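# Ball to the other post's cup, frame back on its rests

## Task

Transfer the ball into the cup on the opposite post, then return the frame to its proper spot, seated on its rests.

## Robot and tools

Robots: three i2rt Big YAM arms, arm1, arm2 and arm3. Each has six revolute joints, a two-finger gripper and a wrist camera aimed at the fingertips. A hand reaches about 1.0 m from its joint-1 axis. Each foot (base_link) faces along its own +x. Feet in the scene frame (m): arm1 at x=+1.453 y=+0.001 z=+0.802, quat_wxyz=(+0.014, +0.006, +0.004, -1.000); arm2 at x=-0.723 y=+1.256 z=+0.793, quat_wxyz=(+0.876, -0.005, -0.006, -0.483); arm3 at x=-0.733 y=-1.253 z=+0.780, quat_wxyz=(+0.875, -0.001, +0.002, +0.484).

Frame: one scene frame for every pose, in metres, origin on the floor, +z up. The hand point sits between the finger pads, roughly 1 cm short of the tips. The fingers extend along the hand's +z, and they open and shut along its y. Reported hand positions can be off, more so at long reach. hand_target is where the hand would be at the joint targets the drive currently holds.

Tool move: one action for all arms at once. Arguments arm1, arm2, arm3 (each optional, one object per arm) and cameras. An arm's object may hold:
- joints: a dict of absolute targets by name. joint1_rad -2.879..2.879 (base yaw; positive counter-clockwise seen from above; 0 points along the foot's +x). joint2_rad 0..3.141 (shoulder; 0 has the upper arm aimed back and near level, rising then forward as it grows). joint3_rad 0..3.019 (elbow; 0 folded, larger opens). joint4_rad -1.692..1.57 (hand pitch; positive tilts fingers up). joint5_rad -1.57..1.57 (hand sideways; positive to the arm's right). joint6_rad -2.094..2.094 (hand roll; positive clockwise viewed from behind). gripper_m 0..0.093, the fingertip gap in metres. Done tolerances: ±0.045, ±0.14, ±0.09, ±0.055, ±0.03, ±0.035 rad, and ±0.003 m.
- target: an absolute hand pose, seven numbers [x, y, z, qw, qx, qy, qz], in metres and scene frame, in the same form as the printed hand line. The hand follows a straight line to it from its current hand_target. When target is used, joints may only contain gripper_m, otherwise the call is refused.
- speed: top hand speed for target, 0.002 to 0.5 m/s (default 0.25); rotation is capped at twice that value in rad/s.
- min_time_s: 0.1 to 8 s, the shortest duration for that arm's joint motions under joints.
Example of one arm: {"target": [x, y, z, qw, qx, qy, qz], "speed": 0.25, "joints": {"gripper_m": v}}.
cameras: a list from arm1_cam_wrist, arm2_cam_wrist, arm3_cam_wrist, cam_high, cam_low, or ["all"]; [] gives none; if omitted, an empty move shows all, otherwise none. A wrong name invalidates the call. Images are 896x504.

All motions in one action begin together but may finish at different times; hand paths of an action finish together and stop after 10 s even if short; an action lasts at most 15 s. Hand paths ignore obstacles and other arms. Hands lag, drift and can overshoot the speed, especially near full stretch. Each control step clips the path pose to within 100 mm and 20 degrees of the measured hand, then damped inverse kinematics drives the joints, favouring position over orientation. Joint moves run at each joint's full pace and can swing wide and hit hard; a fast, outstretched arm may overshoot by about 30 degrees, more when loaded. A joint or arm left out may still be driving toward an earlier target. A move with no action returns full state and images.

Tool wait: seconds (0 to 10) and optional cameras; lets the scene run without new commands and returns state.

Tool zoom_image: camera (one name) and region [x0, y0, x1, y1] in pixels from the top-left, no more than 504 by 504; works only on a camera in the latest images.

Tool finished_scene: scene, the current scene's number. Call it only once the goal holds with the robots idle, and make it the last call of that reply.

Reading results: the move line lists arms that were commanded; "as last shown" means an arm got nothing, its statuses read "not commanded" and other omitted lines are unchanged. pictures lists image order. Joint velocities are rad/s (gripper m/s) in joint_positions order; "within noise" means at rest. Joint torques (N m, arm joints only) include offsets, friction and noise; numbers 3 and 4 wrap at ±28. Statuses: off_target (resting off target, maybe still pushing; a hand counts done within 1 cm and 2 degrees); time_out (a stop: a joint ran out of time, keeps pushing toward the target shown under on_its_own); not_followed, "joint command not followed" or "pose unreachable" (a safety check held back arm targets; any gripper target still runs; a hand target is dropped). If a call is refused or a stop occurs, the later move, wait and finished_scene calls of that reply are skipped. While you think, robots keep the last command.

Gripper: free-air readings run up to 0.003 m wide. On a hard part at full force the reading is up to 0.005 m below or 0.002 m above its width. A target just under the contact reading grips lightly; 0.005 m under (more for soft, small or round things) holds at the force limit, about 50 to 64 N per pad.

Avoid: robots pressing hard on each other (this ends the scene), including closing a gripper on another arm's fingers; the safety check may not prevent fingers, housings and wrist cameras meeting. Don't push anything out of the work area or to the floor, drop parts, release moving parts, or slam into fixed or heavy objects. Arms keep pushing after contact. Loose objects may get a brief external nudge. Heat: holding loads, stretching out or pushing at unreachable poses warms motors; MOTOR HOT appears at 85 °C, and at 100 °C the arm goes limp for 30-60 s (OVER-TEMPERATURE FAULT); afterwards resend any key marked limit_stop_at_motor_heat.

Each tool is called after "Request:" by a JSON object that holds its "op" and its "data".

## Session

Request:
{"op": "move", "data": {}}

Scene clock: 0.00 s.
Joint torques (N m): no reading
Motor temperatures (°C): arm1=[31 26 28 24 26 26 24] | arm2=[25 27 25 26 24 22 26] | arm3=[28 27 23 27 25 26 24]
Heat: arm1: hottest joint1_rad 31 °C; arm2: hottest joint2_rad 27 °C; arm3: hottest joint1_rad 28 °C.
Joint velocities: within noise
arm1.joint_positions: joint1_rad=-0.430 joint2_rad=+0.631 joint3_rad=+1.402 joint4_rad=-1.276 joint5_rad=+0.008 joint6_rad=-0.169 gripper_m=+0.09396
arm1.joint_status: not commanded
arm1.hand: x=+1.2197 y=+0.0939 z=+1.3548 quat_wxyz=(+0.151, -0.857, +0.099, +0.482) (m; scene frame)
arm1.hand_target: x=+1.2220 y=+0.0927 z=+1.3682 quat_wxyz=(+0.154, -0.850, +0.098, +0.495) (m; scene frame)
arm1.hand_status: not commanded
arm2.joint_positions: joint1_rad=-0.159 joint2_rad=+0.563 joint3_rad=+1.339 joint4_rad=-1.223 joint5_rad=+0.179 joint6_rad=+0.060 gripper_m=+0.09396
arm2.joint_status: not commanded
arm2.hand: x=-0.6645 y=+1.0393 z=+1.3486 quat_wxyz=(-0.418, -0.522, -0.658, +0.347) (m; scene frame)
arm2.hand_target: x=-0.6659 y=+1.0425 z=+1.3593 quat_wxyz=(-0.427, -0.519, -0.652, +0.351) (m; scene frame)
arm2.hand_status: not commanded
arm3.joint_positions: joint1_rad=+0.085 joint2_rad=+0.628 joint3_rad=+1.434 joint4_rad=-1.415 joint5_rad=+0.195 joint6_rad=+0.111 gripper_m=+0.09396
arm3.joint_status: not commanded
arm3.hand: x=-0.6006 y=-1.0712 z=+1.3224 quat_wxyz=(-0.427, +0.378, -0.800, -0.190) (m; scene frame)
arm3.hand_target: x=-0.6017 y=-1.0733 z=+1.3344 quat_wxyz=(-0.437, +0.374, -0.794, -0.198) (m; scene frame)
arm3.hand_status: not commanded
pictures: arm1_cam_wrist, arm2_cam_wrist, arm3_cam_wrist, cam_high, cam_low
camera_calibration:
arm1_cam_wrist: T_world_to_cam=[[0.30687, 0.93487, 0.17845, -0.70478], [0.80583, -0.15544, -0.57138, -0.15791], [-0.50643, 0.31914, -0.80105, 1.7629]] pos_world=[1.23631, 0.07173, 1.44771]
arm2_cam_wrist: T_world_to_cam=[[-0.97989, -0.19896, 0.01517, -0.46656], [-0.16065, 0.74159, -0.65133, 0.04083], [0.11834, -0.64067, -0.75864, 1.85741]] pos_world=[-0.67042, 1.06689, 1.44278]
arm3_cam_wrist: T_world_to_cam=[[0.76073, -0.64872, 0.02138, -0.2679], [-0.55262, -0.66461, -0.50291, -0.34334], [0.34046, 0.37076, -0.86408, 1.83606]] pos_world=[-0.61104, -1.08271, 1.41955]

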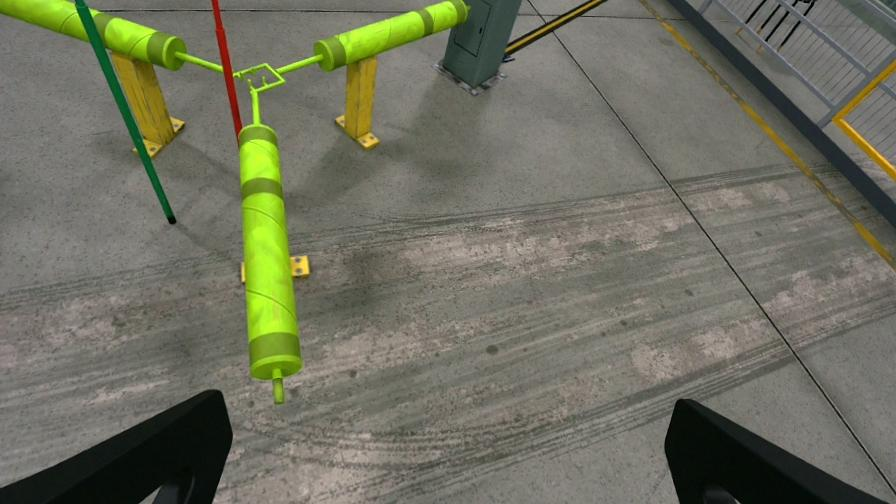

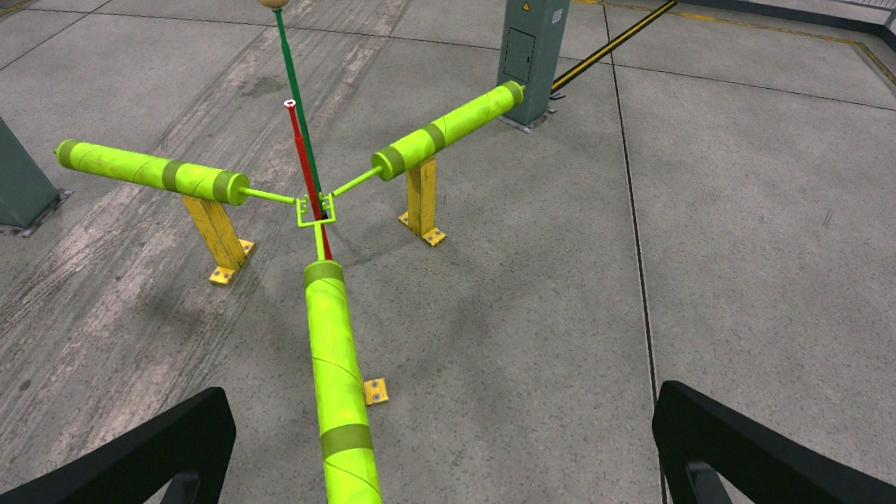

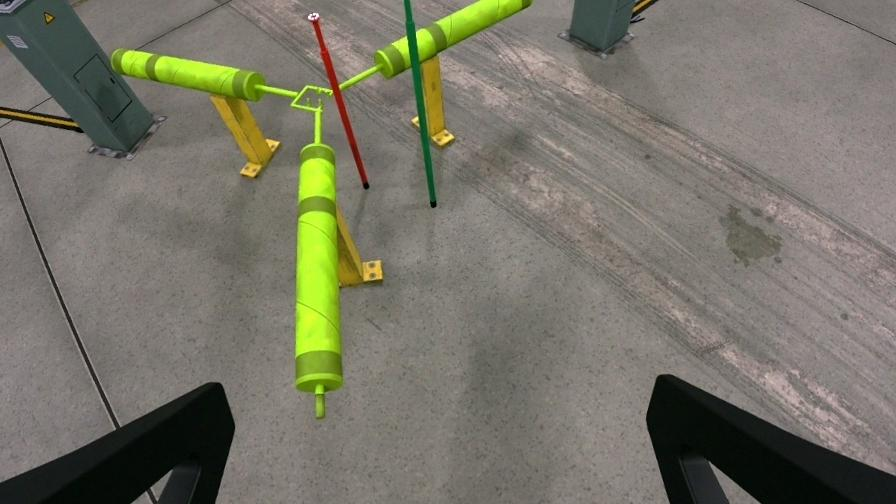

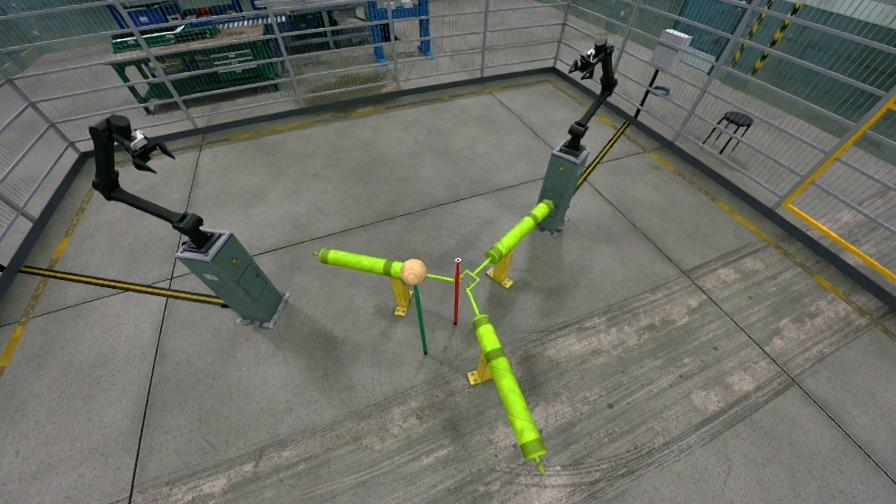

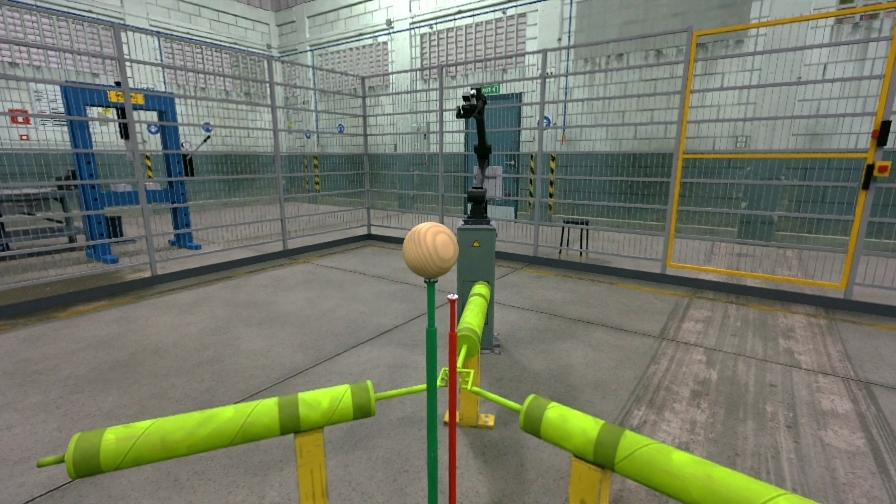

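Request:
{"op": "zoom_image", "data": {"camera": "cam_high", "region": [380, 220, 560, 340]}}

Request:
{"op": "zoom_image", "data": {"camera": "cam_low", "region": [340, 200, 580, 450]}}

Request:
{"op": "zoom_image", "data": {"camera": "arm1_cam_wrist", "region": [120, 0, 360, 140]}}

Request:
{"op": "zoom_image", "data": {"camera": "arm2_cam_wrist", "region": [230, 80, 410, 260]}}

Request:
{"op": "zoom_image", "data": {"camera": "arm3_cam_wrist", "region": [240, 0, 480, 220]}}

Request:
{"op": "zoom_image", "data": {"camera": "cam_high", "region": [450, 370, 590, 490]}}

Request:
{"op": "zoom_image", "data": {"camera": "arm3_cam_wrist", "region": [230, 200, 430, 440]}}

Scaled by 2.800 from the camera's image (finer frame: 1280x720).

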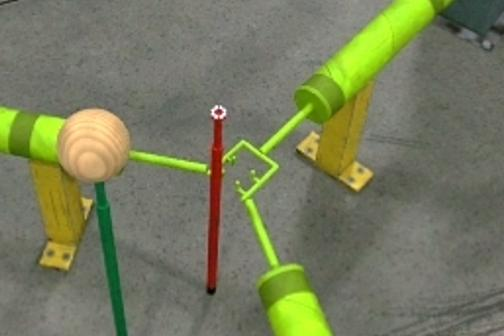

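Scaled by 2.016 from the camera's image (finer frame: 1280x720).

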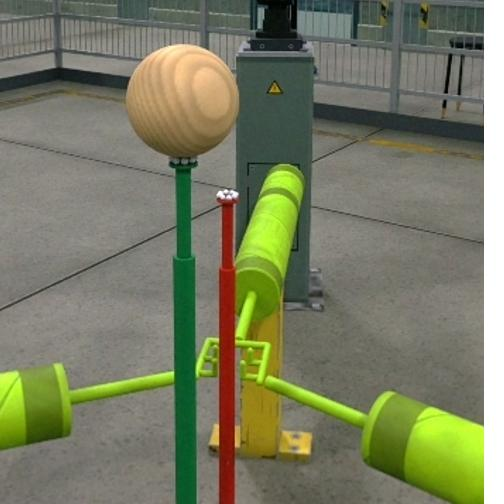

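Scaled by 2.100 from the camera's image (finer frame: 1280x720).

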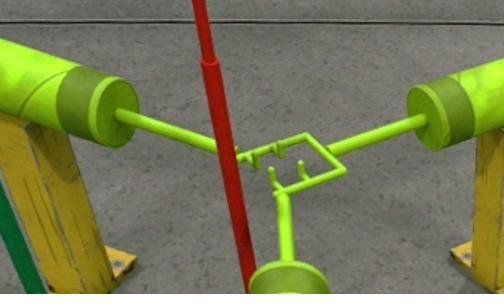

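Scaled by 2.800 from the camera's image (finer frame: 1280x720).

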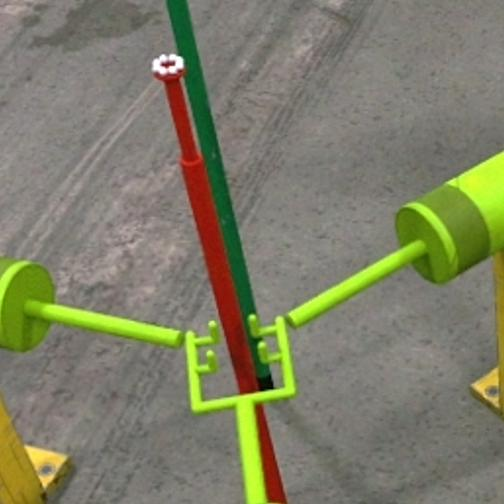

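Scaled by 2.100 from the camera's image (finer frame: 1280x720).

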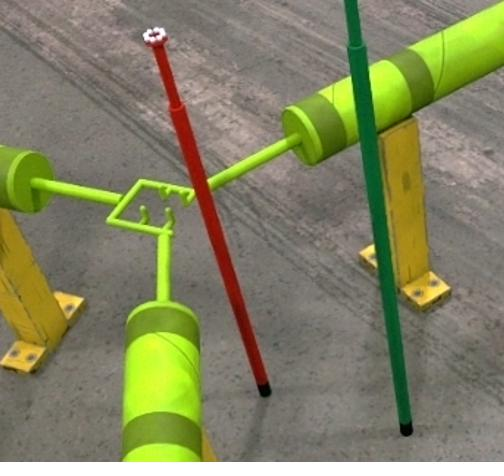

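Scaled by 3.600 from the camera's image (finer frame: 1280x720).

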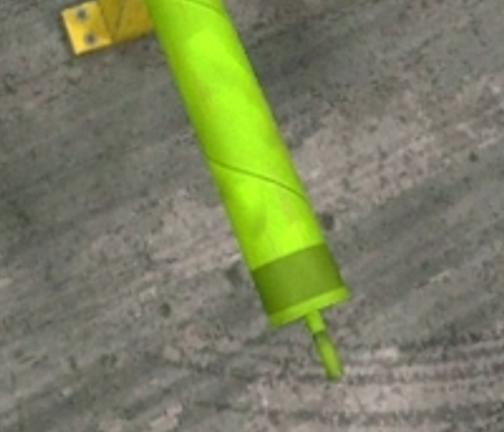

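Scaled by 2.100 from the camera's image (finer frame: 1280x720).

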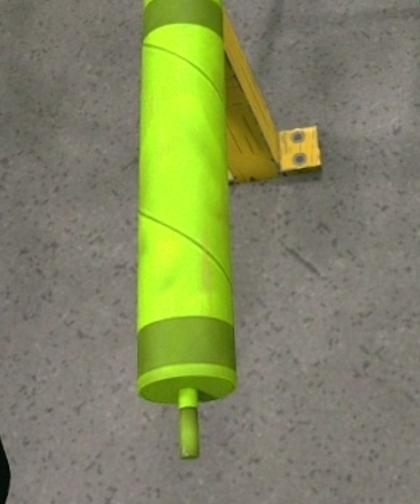

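Request:
{"op": "move", "data": {"arm1": {"target":[0.90,0.015,0.70,0,0.9986,-0.052,0],"speed":0.3}, "arm2": {"target":[-0.53,1.05,0.72,0,0.537,0.843,0],"speed":0.3}, "arm3": {"target":[-0.67,-0.75,0.70,0,0.462,-0.887,0],"speed":0.3}, "cameras": ["all"]}}

Scene clock: 80.87 s.
Joint torques (N m): arm1=[0.15 -19.25 8.12 -0.03 -0.09 0.28] | arm2=[2.08 -8.18 5.55 0.35 -0.16 0.01] | arm3=[0.73 -13.86 9.18 0.27 0.01 0.12]
Motor temperatures (°C): arm1=[30 26 36 25 26 26 23] | arm2=[25 27 37 27 24 22 26] | arm3=[28 27 34 27 24 25 24]
Heat: arm1: hottest joint3_rad 36 °C; arm2: hottest joint3_rad 37 °C; arm3: hottest joint3_rad 34 °C.
move: arm1 off_target; arm2 off_target; arm3 off_target
Joint velocities: within noise
arm1.joint_positions: joint1_rad=-0.067 joint2_rad=+2.136 joint3_rad=+1.311 joint4_rad=-0.781 joint5_rad=-0.006 joint6_rad=+0.067 gripper_m=+0.09396
arm1.joint_status: not commanded
arm1.hand: x=+0.9221 y=+0.0216 z=+0.6814 quat_wxyz=(+0.002, -0.998, +0.053, -0.023)
arm1.hand_target: x=+0.9008 y=+0.0150 z=+0.7003 quat_wxyz=(+0.000, -0.999, +0.052, +0.000)
arm1.hand_status: off_target (0.030 m and 2.7 deg from the pose sent, 0.733 m and 61.1 deg at the start)
arm2.joint_positions: joint1_rad=+0.180 joint2_rad=+1.594 joint3_rad=+0.503 joint4_rad=-0.524 joint5_rad=-0.004 joint6_rad=+0.314 gripper_m=+0.09396
arm2.joint_status: not commanded
arm2.hand: x=-0.5443 y=+1.0607 z=+0.7180 quat_wxyz=(+0.014, -0.540, -0.841, -0.003)
arm2.hand_target: x=-0.5303 y=+1.0504 z=+0.7205 quat_wxyz=(+0.000, -0.537, -0.843, +0.000)
arm2.hand_status: off_target (0.018 m and 1.7 deg from the pose sent, 0.643 m and 66.7 deg at the start)
arm3.joint_positions: joint1_rad=+0.427 joint2_rad=+2.000 joint3_rad=+1.158 joint4_rad=-0.759 joint5_rad=+0.004 joint6_rad=+0.478 gripper_m=+0.09396
arm3.joint_status: not commanded
arm3.hand: x=-0.6679 y=-0.7696 z=+0.6918 quat_wxyz=(+0.009, +0.462, -0.887, +0.014)
arm3.hand_target: x=-0.6701 y=-0.7505 z=+0.7005 quat_wxyz=(+0.000, +0.462, -0.887, +0.000)
arm3.hand_status: off_target (0.021 m and 1.9 deg from the pose sent, 0.704 m and 55.8 deg at the start)
pictures: arm1_cam_wrist, arm2_cam_wrist, arm3_cam_wrist, cam_high, cam_low
arm1_cam_wrist: T_world_to_cam=[[0.0884, 0.99606, 0.00695, -0.10876], [0.88468, -0.08172, 0.45898, -1.09048], [0.45774, -0.03443, -0.88842, 0.27401]] pos_world=[0.84891, 0.02865, 0.7447]
arm2_cam_wrist: T_world_to_cam=[[-0.91353, -0.4061, 0.02347, -0.08499], [-0.35327, 0.82063, 0.44919, -1.3454], [-0.20167, 0.40206, -0.89313, 0.19482]] pos_world=[-0.51364, 0.99123, 0.78033]
arm3_cam_wrist: T_world_to_cam=[[0.81848, -0.57396, 0.02548, 0.08568], [-0.52064, -0.72223, 0.45532, -1.18317], [-0.24294, -0.38594, -0.88996, 0.24806]] pos_world=[-0.62587, -0.70961, 0.7573]

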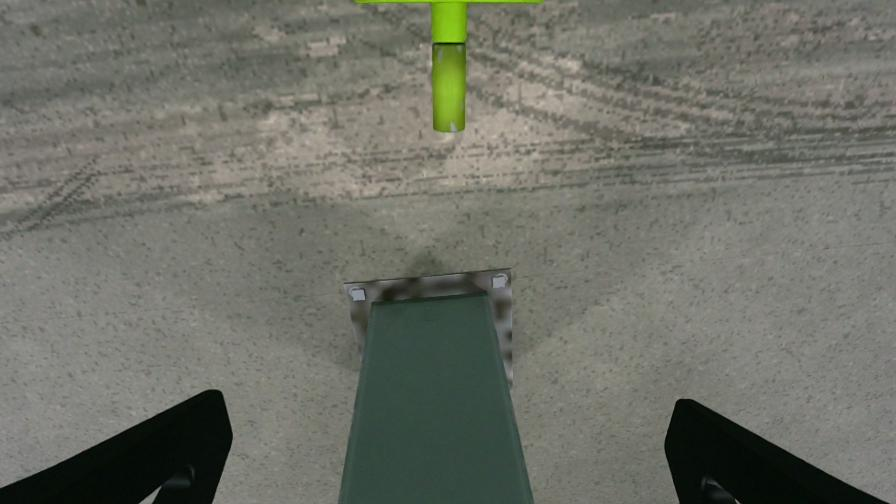

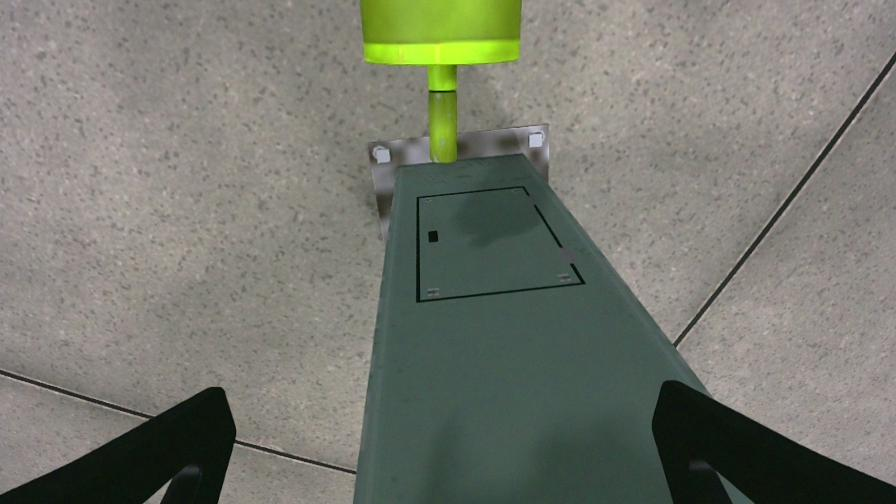

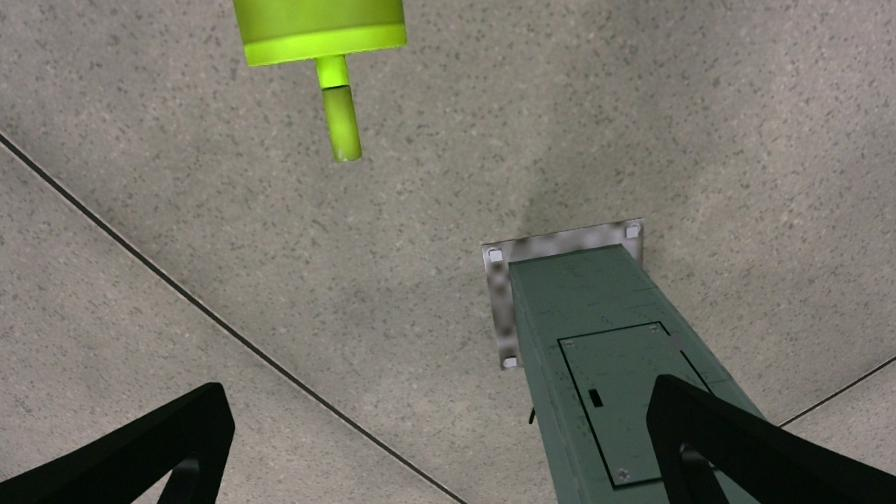

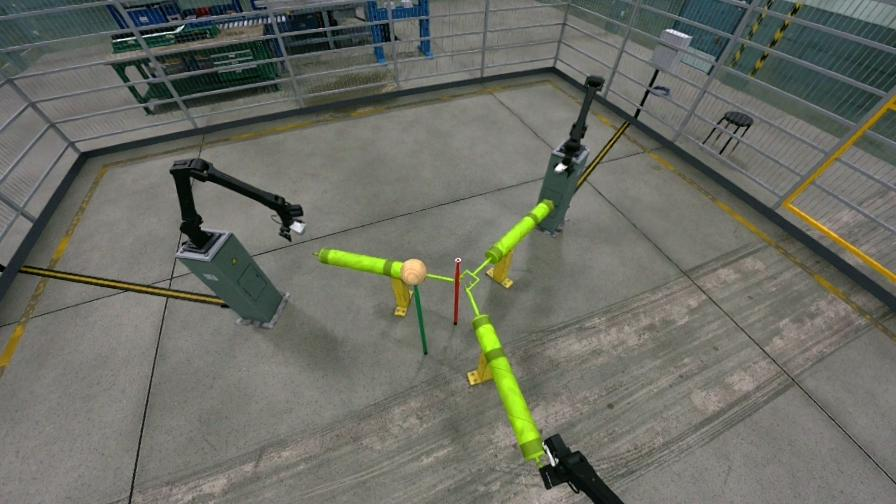

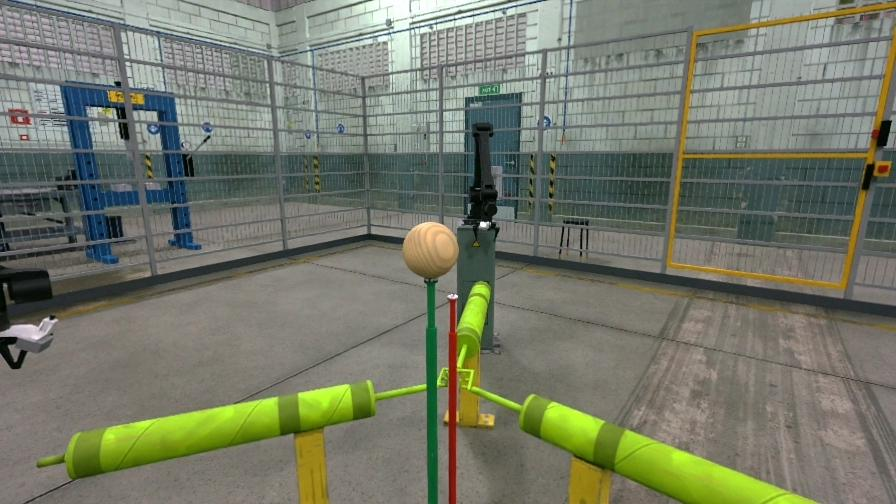

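Request:
{"op": "move", "data": {"arm1": {"target":[0.865,0.024,0.56,0,0.9990,-0.0453,0],"speed":0.2}, "arm2": {"target":[-0.528,1.035,0.55,0,0.539,0.8424,0],"speed":0.2}, "arm3": {"target":[-0.717,-0.704,0.54,0,0.4602,-0.8878,0],"speed":0.2}, "cameras": ["all"]}}

Scene clock: 110.13 s.
Joint torques (N m): arm1=[-0.91 -20.48 6.99 0.61 -0.06 0.07] | arm2=[0.09 -11.75 0.16 0.4 -0.13 -0.16] | arm3=[0.5 -15.56 7.28 0.69 0.07 0.11]
Motor temperatures (°C): arm1=[30 32 37 24 26 25 23] | arm2=[25 28 34 26 24 22 26] | arm3=[28 28 33 27 24 25 24]
Heat: arm1: hottest joint3_rad 37 °C; arm2: hottest joint3_rad 34 °C; arm3: hottest joint3_rad 33 °C.
move: arm1 off_target; arm2 done; arm3 off_target
Joint velocities: within noise
arm1.joint_positions: joint1_rad=-0.067 joint2_rad=+2.457 joint3_rad=+1.498 joint4_rad=-0.643 joint5_rad=-0.006 joint6_rad=+0.066 gripper_m=+0.09396
arm1.joint_status: not commanded
arm1.hand: x=+0.8862 y=+0.0242 z=+0.5521 quat_wxyz=(+0.002, -0.998, +0.052, -0.021)
arm1.hand_target: x=+0.8655 y=+0.0241 z=+0.5605 quat_wxyz=(+0.000, -0.999, +0.045, +0.000)
arm1.hand_status: off_target (0.023 m and 2.6 deg from the pose sent, 0.134 m and 2.8 deg at the start)
arm2.joint_positions: joint1_rad=+0.174 joint2_rad=+2.236 joint3_rad=+0.627 joint4_rad=+0.020 joint5_rad=-0.004 joint6_rad=+0.308 gripper_m=+0.09396
arm2.joint_status: not commanded
arm2.hand: x=-0.5268 y=+1.0381 z=+0.5544 quat_wxyz=(+0.002, -0.540, -0.841, +0.000)
arm2.hand_target: x=-0.5280 y=+1.0350 z=+0.5502 quat_wxyz=(+0.000, -0.539, -0.842, +0.000)
arm2.hand_status: done (0.005 m and 0.3 deg from the pose sent, 0.171 m and 1.7 deg at the start)
arm3.joint_positions: joint1_rad=+0.526 joint2_rad=+2.391 joint3_rad=+1.357 joint4_rad=-0.561 joint5_rad=+0.004 joint6_rad=+0.575 gripper_m=+0.09396
arm3.joint_status: not commanded
arm3.hand: x=-0.7148 y=-0.7200 z=+0.5405 quat_wxyz=(+0.006, +0.463, -0.886, +0.012)
arm3.hand_target: x=-0.7171 y=-0.7044 z=+0.5404 quat_wxyz=(+0.000, +0.460, -0.888, +0.000)
arm3.hand_status: off_target (0.016 m and 1.6 deg from the pose sent, 0.172 m and 1.9 deg at the start)
pictures: arm1_cam_wrist, arm2_cam_wrist, arm3_cam_wrist, cam_high, cam_low
arm1_cam_wrist: T_world_to_cam=[[0.08651, 0.99623, 0.00665, -0.10538], [0.8866, -0.08003, 0.45557, -0.99896], [0.45438, -0.03351, -0.89018, 0.17952]] pos_world=[0.81322, 0.03105, 0.6156]
arm2_cam_wrist: T_world_to_cam=[[-0.9138, -0.40588, 0.015, -0.07015], [-0.36122, 0.82903, 0.42688, -1.24762], [-0.1857, 0.38466, -0.90419, 0.09393]] pos_world=[-0.49732, 0.96972, 0.61856]
arm3_cam_wrist: T_world_to_cam=[[0.81888, -0.57345, 0.02431, 0.15766], [-0.52109, -0.72501, 0.45038, -1.10245], [-0.24064, -0.38147, -0.89251, 0.12754]] pos_world=[-0.67288, -0.66022, 0.60651]

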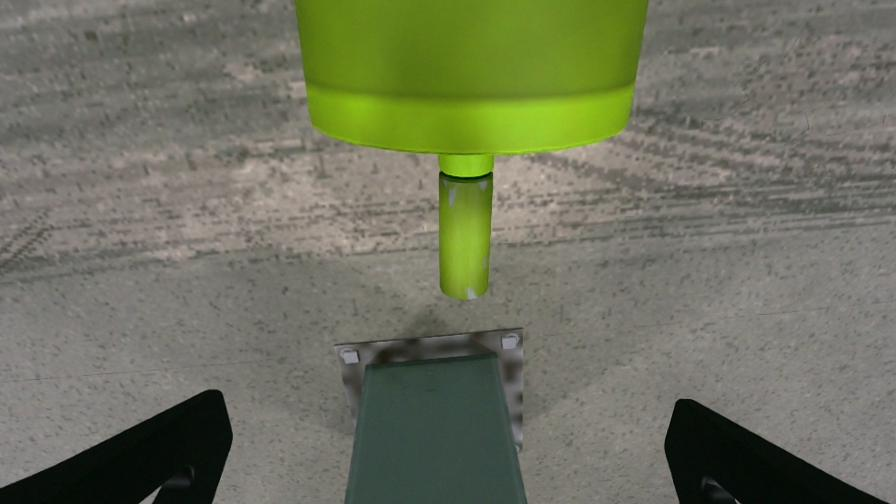

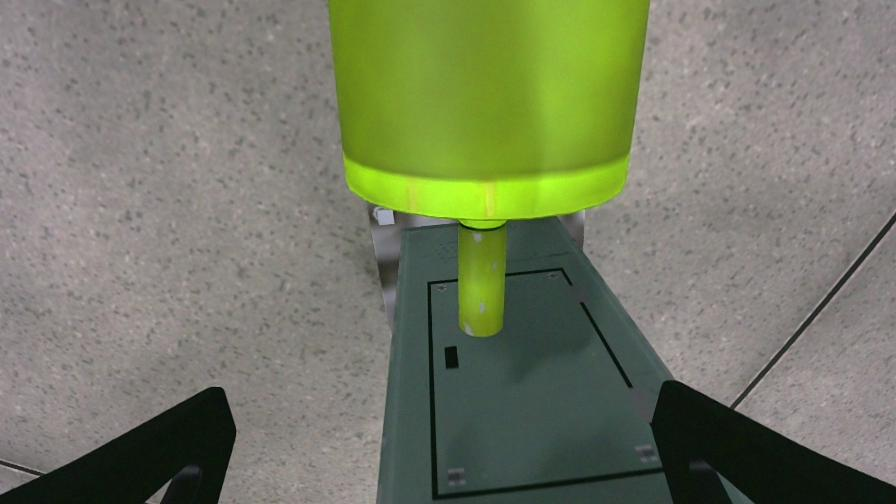

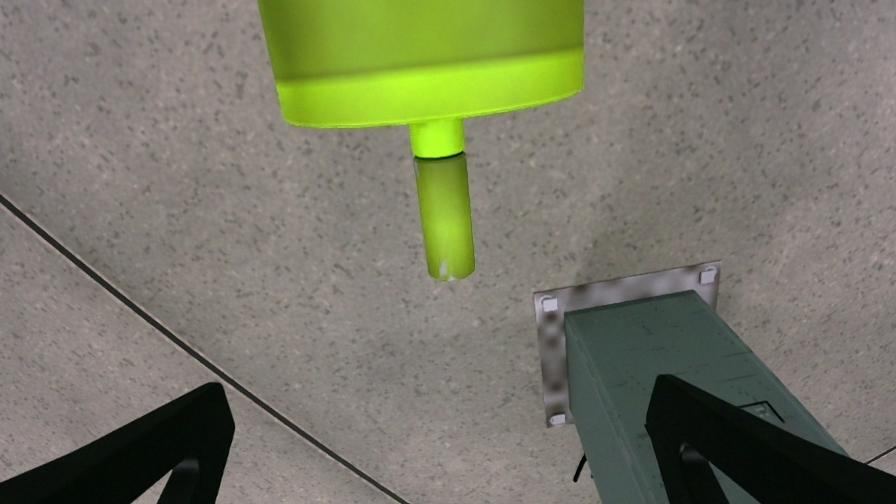

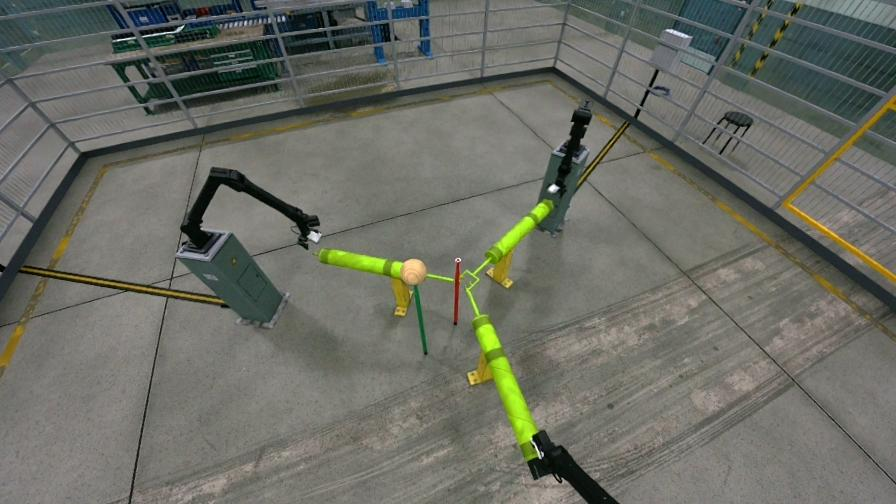

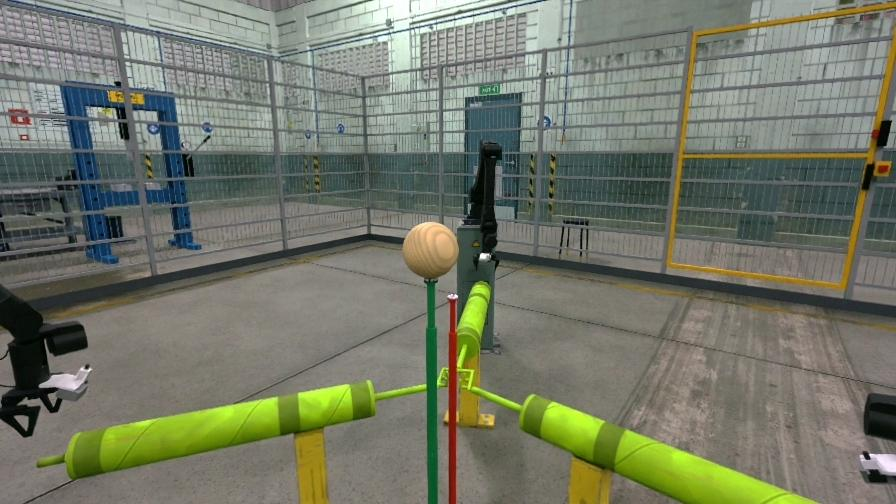

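Request:
{"op": "move", "data": {"arm1": {"target":[0.870,0.033,0.450,0,0.9990,-0.0453,0],"speed":0.15}, "arm2": {"target":[-0.551,1.049,0.436,0,0.539,0.8424,0],"speed":0.15}, "arm3": {"target":[-0.714,-0.706,0.435,0,0.4602,-0.8878,0],"speed":0.15}, "cameras": ["arm1_cam_wrist","arm2_cam_wrist","arm3_cam_wrist","cam_low"]}}

Scene clock: 124.93 s.
Joint torques (N m): arm1=[-2.02 -20.13 5.79 0.59 -0.07 0.05] | arm2=[0.03 -11.28 -1.39 0.24 -0.18 -0.16] | arm3=[-0.15 -15.97 6.01 0.8 0.08 0.07]
Motor temperatures (°C): arm1=[30 33 35 24 26 25 23] | arm2=[25 29 31 26 24 22 26] | arm3=[28 29 32 27 24 25 24]
Heat: arm1: hottest joint3_rad 35 °C; arm2: hottest joint3_rad 31 °C; arm3: hottest joint3_rad 32 °C.
move: arm1 off_target; arm2 done; arm3 off_target
Joint velocities: within noise
arm1.joint_positions: joint1_rad=-0.068 joint2_rad=+2.681 joint3_rad=+1.625 joint4_rad=-0.522 joint5_rad=-0.006 joint6_rad=+0.053 gripper_m=+0.09396
arm1.joint_status: not commanded
arm1.hand: x=+0.8796 y=+0.0260 z=+0.4528 quat_wxyz=(+0.002, -0.999, +0.047, -0.009)
arm1.hand_target: x=+0.8703 y=+0.0330 z=+0.4503 quat_wxyz=(+0.000, -0.999, +0.045, +0.000)
arm1.hand_status: off_target (0.012 m and 1.1 deg from the pose sent, 0.104 m and 2.5 deg at the start)
arm2.joint_positions: joint1_rad=+0.148 joint2_rad=+2.620 joint3_rad=+0.745 joint4_rad=+0.298 joint5_rad=-0.002 joint6_rad=+0.281 gripper_m=+0.09396
arm2.joint_status: not commanded
arm2.hand: x=-0.5466 y=+1.0479 z=+0.4452 quat_wxyz=(-0.004, -0.540, -0.842, +0.003)
arm2.hand_target: x=-0.5510 y=+1.0492 z=+0.4364 quat_wxyz=(+0.000, -0.539, -0.842, +0.000)
arm2.hand_status: done (0.010 m and 0.5 deg from the pose sent, 0.121 m and 0.3 deg at the start)
arm3.joint_positions: joint1_rad=+0.526 joint2_rad=+2.628 joint3_rad=+1.481 joint4_rad=-0.442 joint5_rad=+0.004 joint6_rad=+0.575 gripper_m=+0.09396
arm3.joint_status: not commanded
arm3.hand: x=-0.7150 y=-0.7172 z=+0.4391 quat_wxyz=(+0.005, +0.463, -0.887, +0.010)
arm3.hand_target: x=-0.7141 y=-0.7062 z=+0.4353 quat_wxyz=(+0.000, +0.460, -0.888, +0.000)
arm3.hand_status: off_target (0.012 m and 1.3 deg from the pose sent, 0.106 m and 1.6 deg at the start)
arm1_cam_wrist: T_world_to_cam=[[0.07542, 0.99714, 0.00532, -0.09567], [0.89825, -0.07026, 0.43383, -0.94835], [0.43296, -0.02794, -0.90098, 0.11781]] pos_world=[0.80807, 0.03206, 0.51807]
arm2_cam_wrist: T_world_to_cam=[[-0.91356, -0.40648, 0.01306, -0.08088], [-0.3646, 0.83282, 0.41651, -1.2176], [-0.18018, 0.37574, -0.90904, 0.00228]] pos_world=[-0.51742, 0.98031, 0.51027]
arm3_cam_wrist: T_world_to_cam=[[0.81888, -0.57359, 0.02098, 0.16324], [-0.52118, -0.72775, 0.44583, -1.05486], [-0.24045, -0.37601, -0.89487, 0.04309]] pos_world=[-0.67308, -0.65783, 0.50541]

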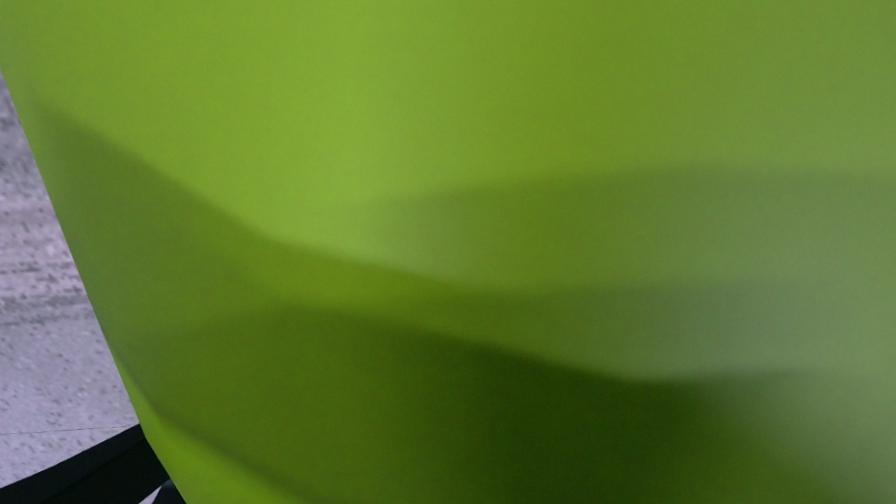

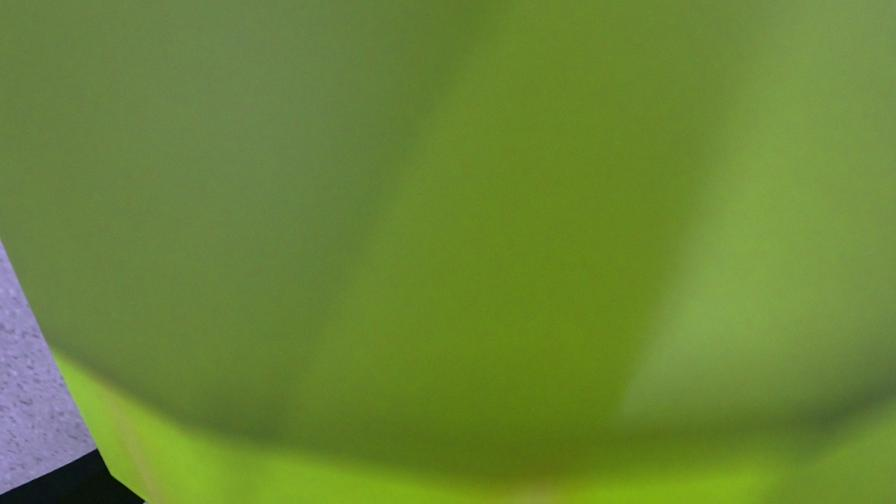

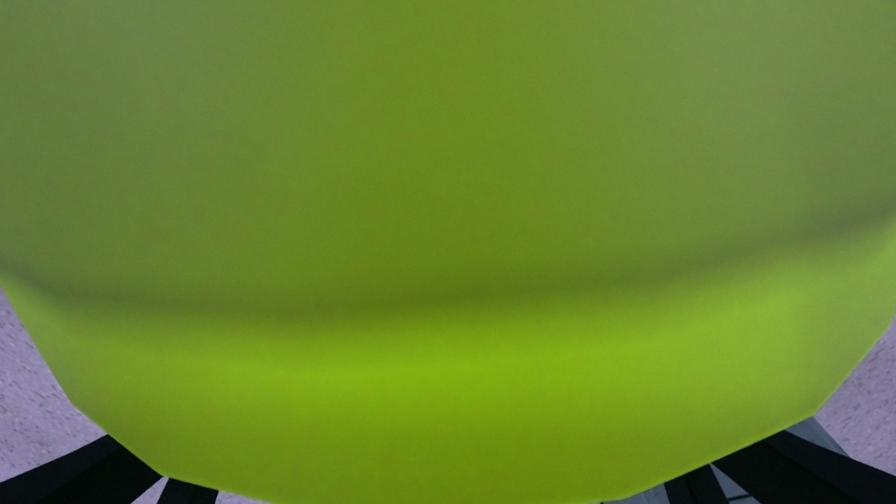

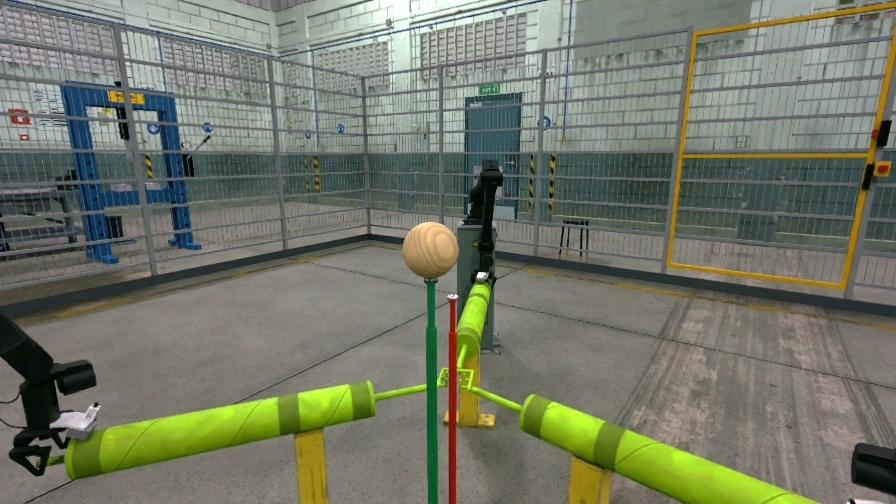

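Request:
{"op": "move", "data": {"arm1": {"target":[0.882,0.038,0.448,0,0.9990,-0.0453,0],"speed":0.05,"joints":{"gripper_m":0.012}}, "arm2": {"joints":{"gripper_m":0.012}}, "arm3": {"joints":{"gripper_m":0.012}}, "cameras": ["cam_low","cam_high"]}}

Scene clock: 133.83 s.
Joint torques (N m): arm1=[-2.32 -20.42 3.17 0.88 0.14 0.01] | arm2=[0.44 -11.22 -1.4 0.23 -0.54 -0.05] | arm3=[-0.09 -15.97 6 0.77 0.05 0.31]
Motor temperatures (°C): arm1=[30 34 34 24 26 25 23] | arm2=[25 29 30 26 24 22 26] | arm3=[28 30 32 27 24 25 24]
Heat: arm1: hottest joint2_rad 34 °C; arm2: hottest joint3_rad 30 °C; arm3: hottest joint3_rad 32 °C.
move: arm1 off_target; arm2 off_target; arm3 off_target
Joint velocities: within noise
arm1.joint_positions: joint1_rad=-0.074 joint2_rad=+2.680 joint3_rad=+1.618 joint4_rad=-0.497 joint5_rad=-0.012 joint6_rad=+0.048 gripper_m=+0.01868
arm1.joint_status: gripper_m off_target (ended at +0.01872, target +0.01200)
arm1.hand: x=+0.8775 y=+0.0286 z=+0.4519 quat_wxyz=(-0.001, -0.999, +0.047, +0.000)
arm1.hand_target: x=+0.8822 y=+0.0379 z=+0.4480 quat_wxyz=(+0.000, -0.999, +0.045, +0.000)
arm1.hand_status: off_target (0.011 m and 0.2 deg from the pose sent, 0.013 m and 1.1 deg at the start)
arm2.joint_positions: joint1_rad=+0.144 joint2_rad=+2.620 joint3_rad=+0.745 joint4_rad=+0.299 joint5_rad=+0.007 joint6_rad=+0.271 gripper_m=+0.01828
arm2.joint_status: gripper_m off_target (ended at +0.01831, target +0.01200)
arm2.hand: x=-0.5485 y=+1.0460 z=+0.4452 quat_wxyz=(-0.003, -0.538, -0.843, +0.007)
arm2.hand_target: x=-0.5510 y=+1.0492 z=+0.4364 quat_wxyz=(+0.000, -0.539, -0.842, +0.000)
arm2.hand_status: not commanded
arm3.joint_positions: joint1_rad=+0.526 joint2_rad=+2.628 joint3_rad=+1.481 joint4_rad=-0.441 joint5_rad=+0.004 joint6_rad=+0.554 gripper_m=+0.01822
arm3.joint_status: gripper_m off_target (ended at +0.01825, target +0.01200)
arm3.hand: x=-0.7149 y=-0.7168 z=+0.4392 quat_wxyz=(+0.005, +0.472, -0.881, +0.009)
arm3.hand_target: x=-0.7140 y=-0.7062 z=+0.4353 quat_wxyz=(+0.000, +0.460, -0.888, +0.000)
arm3.hand_status: not commanded
pictures: cam_high, cam_low

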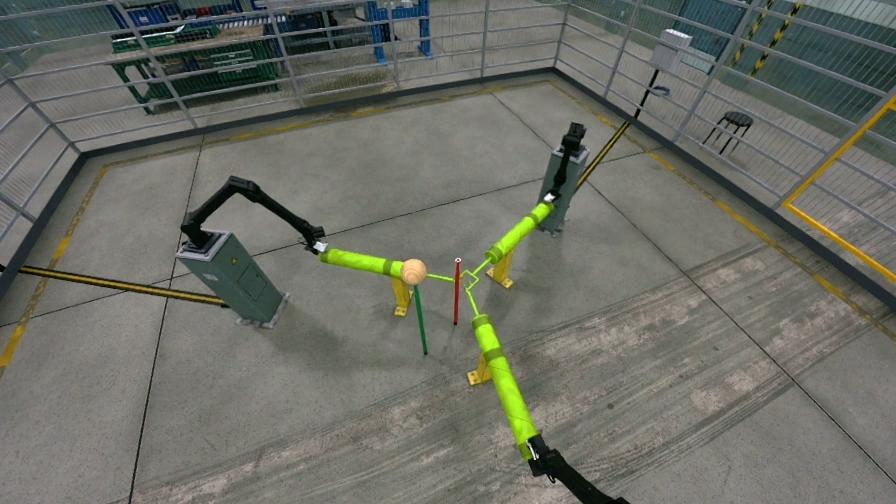

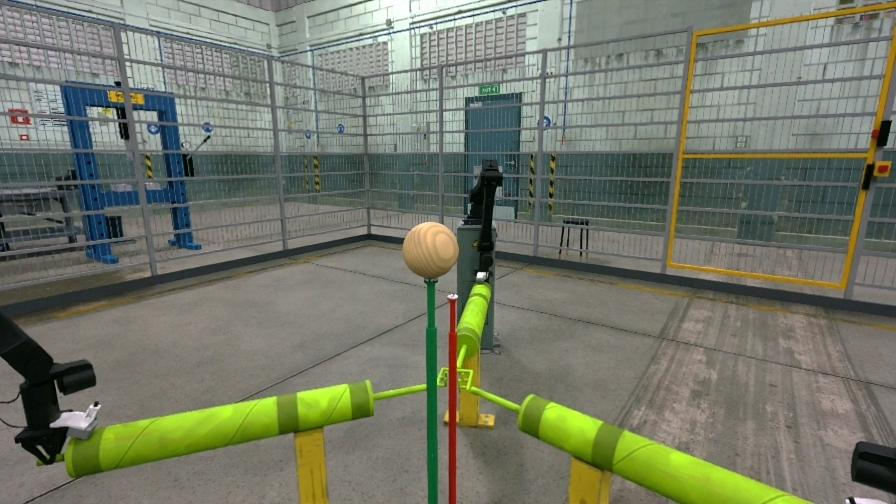

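Request:
{"op": "move", "data": {"arm1": {"target":[0.877,0.034,0.52,0,0.9990,-0.0453,0],"speed":0.08,"joints":{"gripper_m":0.002}}, "arm2": {"target":[-0.551,1.049,0.512,0,0.539,0.8424,0],"speed":0.08,"joints":{"gripper_m":0.002}}, "arm3": {"target":[-0.714,-0.706,0.505,0,0.4665,-0.8845,0],"speed":0.08,"joints":{"gripper_m":0.002}}, "cameras": ["cam_low","cam_high"]}}

Scene clock: 146.97 s.
Joint torques (N m): arm1=[-1.73 -23.71 3.49 -0.51 0.11 0.08] | arm2=[0.32 -15.21 -3.38 -0.4 -0.24 -0.08] | arm3=[0.85 -20.19 4.15 -0.4 -0.03 0.33]
Motor temperatures (°C): arm1=[30 33 33 24 26 25 24] | arm2=[25 30 29 26 24 22 27] | arm3=[28 31 31 27 24 25 25]
Heat: arm1: hottest joint2_rad 33 °C; arm2: hottest joint2_rad 30 °C; arm3: hottest joint2_rad 31 °C.
move: arm1 off_target; arm2 off_target; arm3 off_target
Joint velocities: within noise
arm1.joint_positions: joint1_rad=-0.074 joint2_rad=+2.569 joint3_rad=+1.535 joint4_rad=-0.539 joint5_rad=-0.012 joint6_rad=+0.046 gripper_m=+0.01868
arm1.joint_status: gripper_m off_target (ended at +0.01868, target +0.00200)
arm1.hand: x=+0.8850 y=+0.0280 z=+0.4979 quat_wxyz=(-0.001, -0.999, +0.046, -0.006)
arm1.hand_target: x=+0.8770 y=+0.0340 z=+0.5193 quat_wxyz=(+0.000, -0.999, +0.045, +0.000)
arm1.hand_status: off_target (0.024 m and 0.8 deg from the pose sent, 0.068 m and 0.2 deg at the start)
arm2.joint_positions: joint1_rad=+0.144 joint2_rad=+2.429 joint3_rad=+0.648 joint4_rad=+0.203 joint5_rad=-0.001 joint6_rad=+0.270 gripper_m=+0.01828
arm2.joint_status: gripper_m off_target (ended at +0.01828, target +0.00200)
arm2.hand: x=-0.5455 y=+1.0451 z=+0.5025 quat_wxyz=(-0.004, -0.537, -0.843, +0.003)
arm2.hand_target: x=-0.5509 y=+1.0491 z=+0.5115 quat_wxyz=(+0.000, -0.539, -0.842, +0.000)
arm2.hand_status: off_target (0.012 m and 0.6 deg from the pose sent, 0.067 m and 0.9 deg at the start)
arm3.joint_positions: joint1_rad=+0.515 joint2_rad=+2.528 joint3_rad=+1.418 joint4_rad=-0.482 joint5_rad=+0.006 joint6_rad=+0.538 gripper_m=+0.01822
arm3.joint_status: gripper_m off_target (ended at +0.01822, target +0.00200)
arm3.hand: x=-0.7087 y=-0.7196 z=+0.4808 quat_wxyz=(+0.005, +0.474, -0.880, +0.011)
arm3.hand_target: x=-0.7140 y=-0.7062 z=+0.5042 quat_wxyz=(+0.000, +0.467, -0.884, +0.000)
arm3.hand_status: off_target (0.028 m and 1.7 deg from the pose sent, 0.067 m and 1.4 deg at the start)
pictures: cam_high, cam_low

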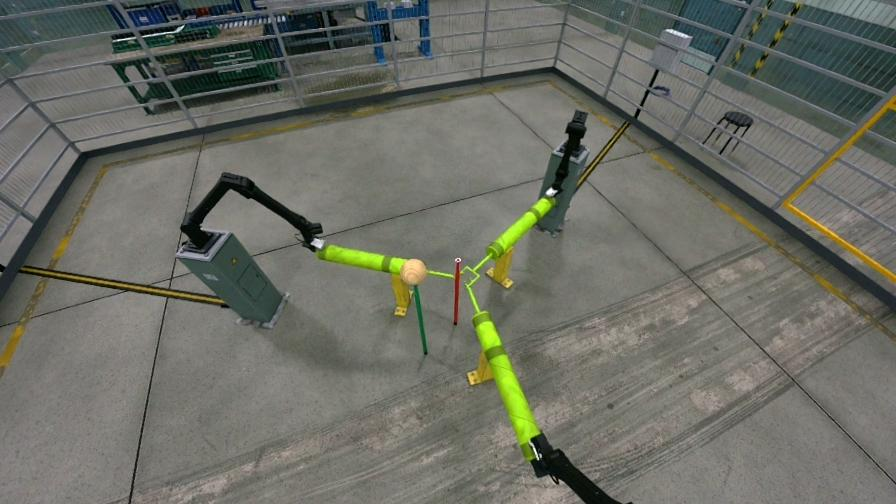

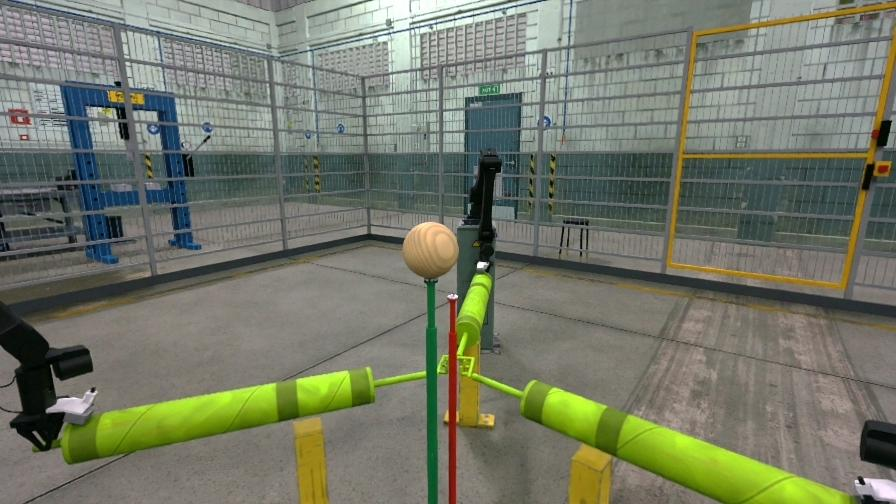

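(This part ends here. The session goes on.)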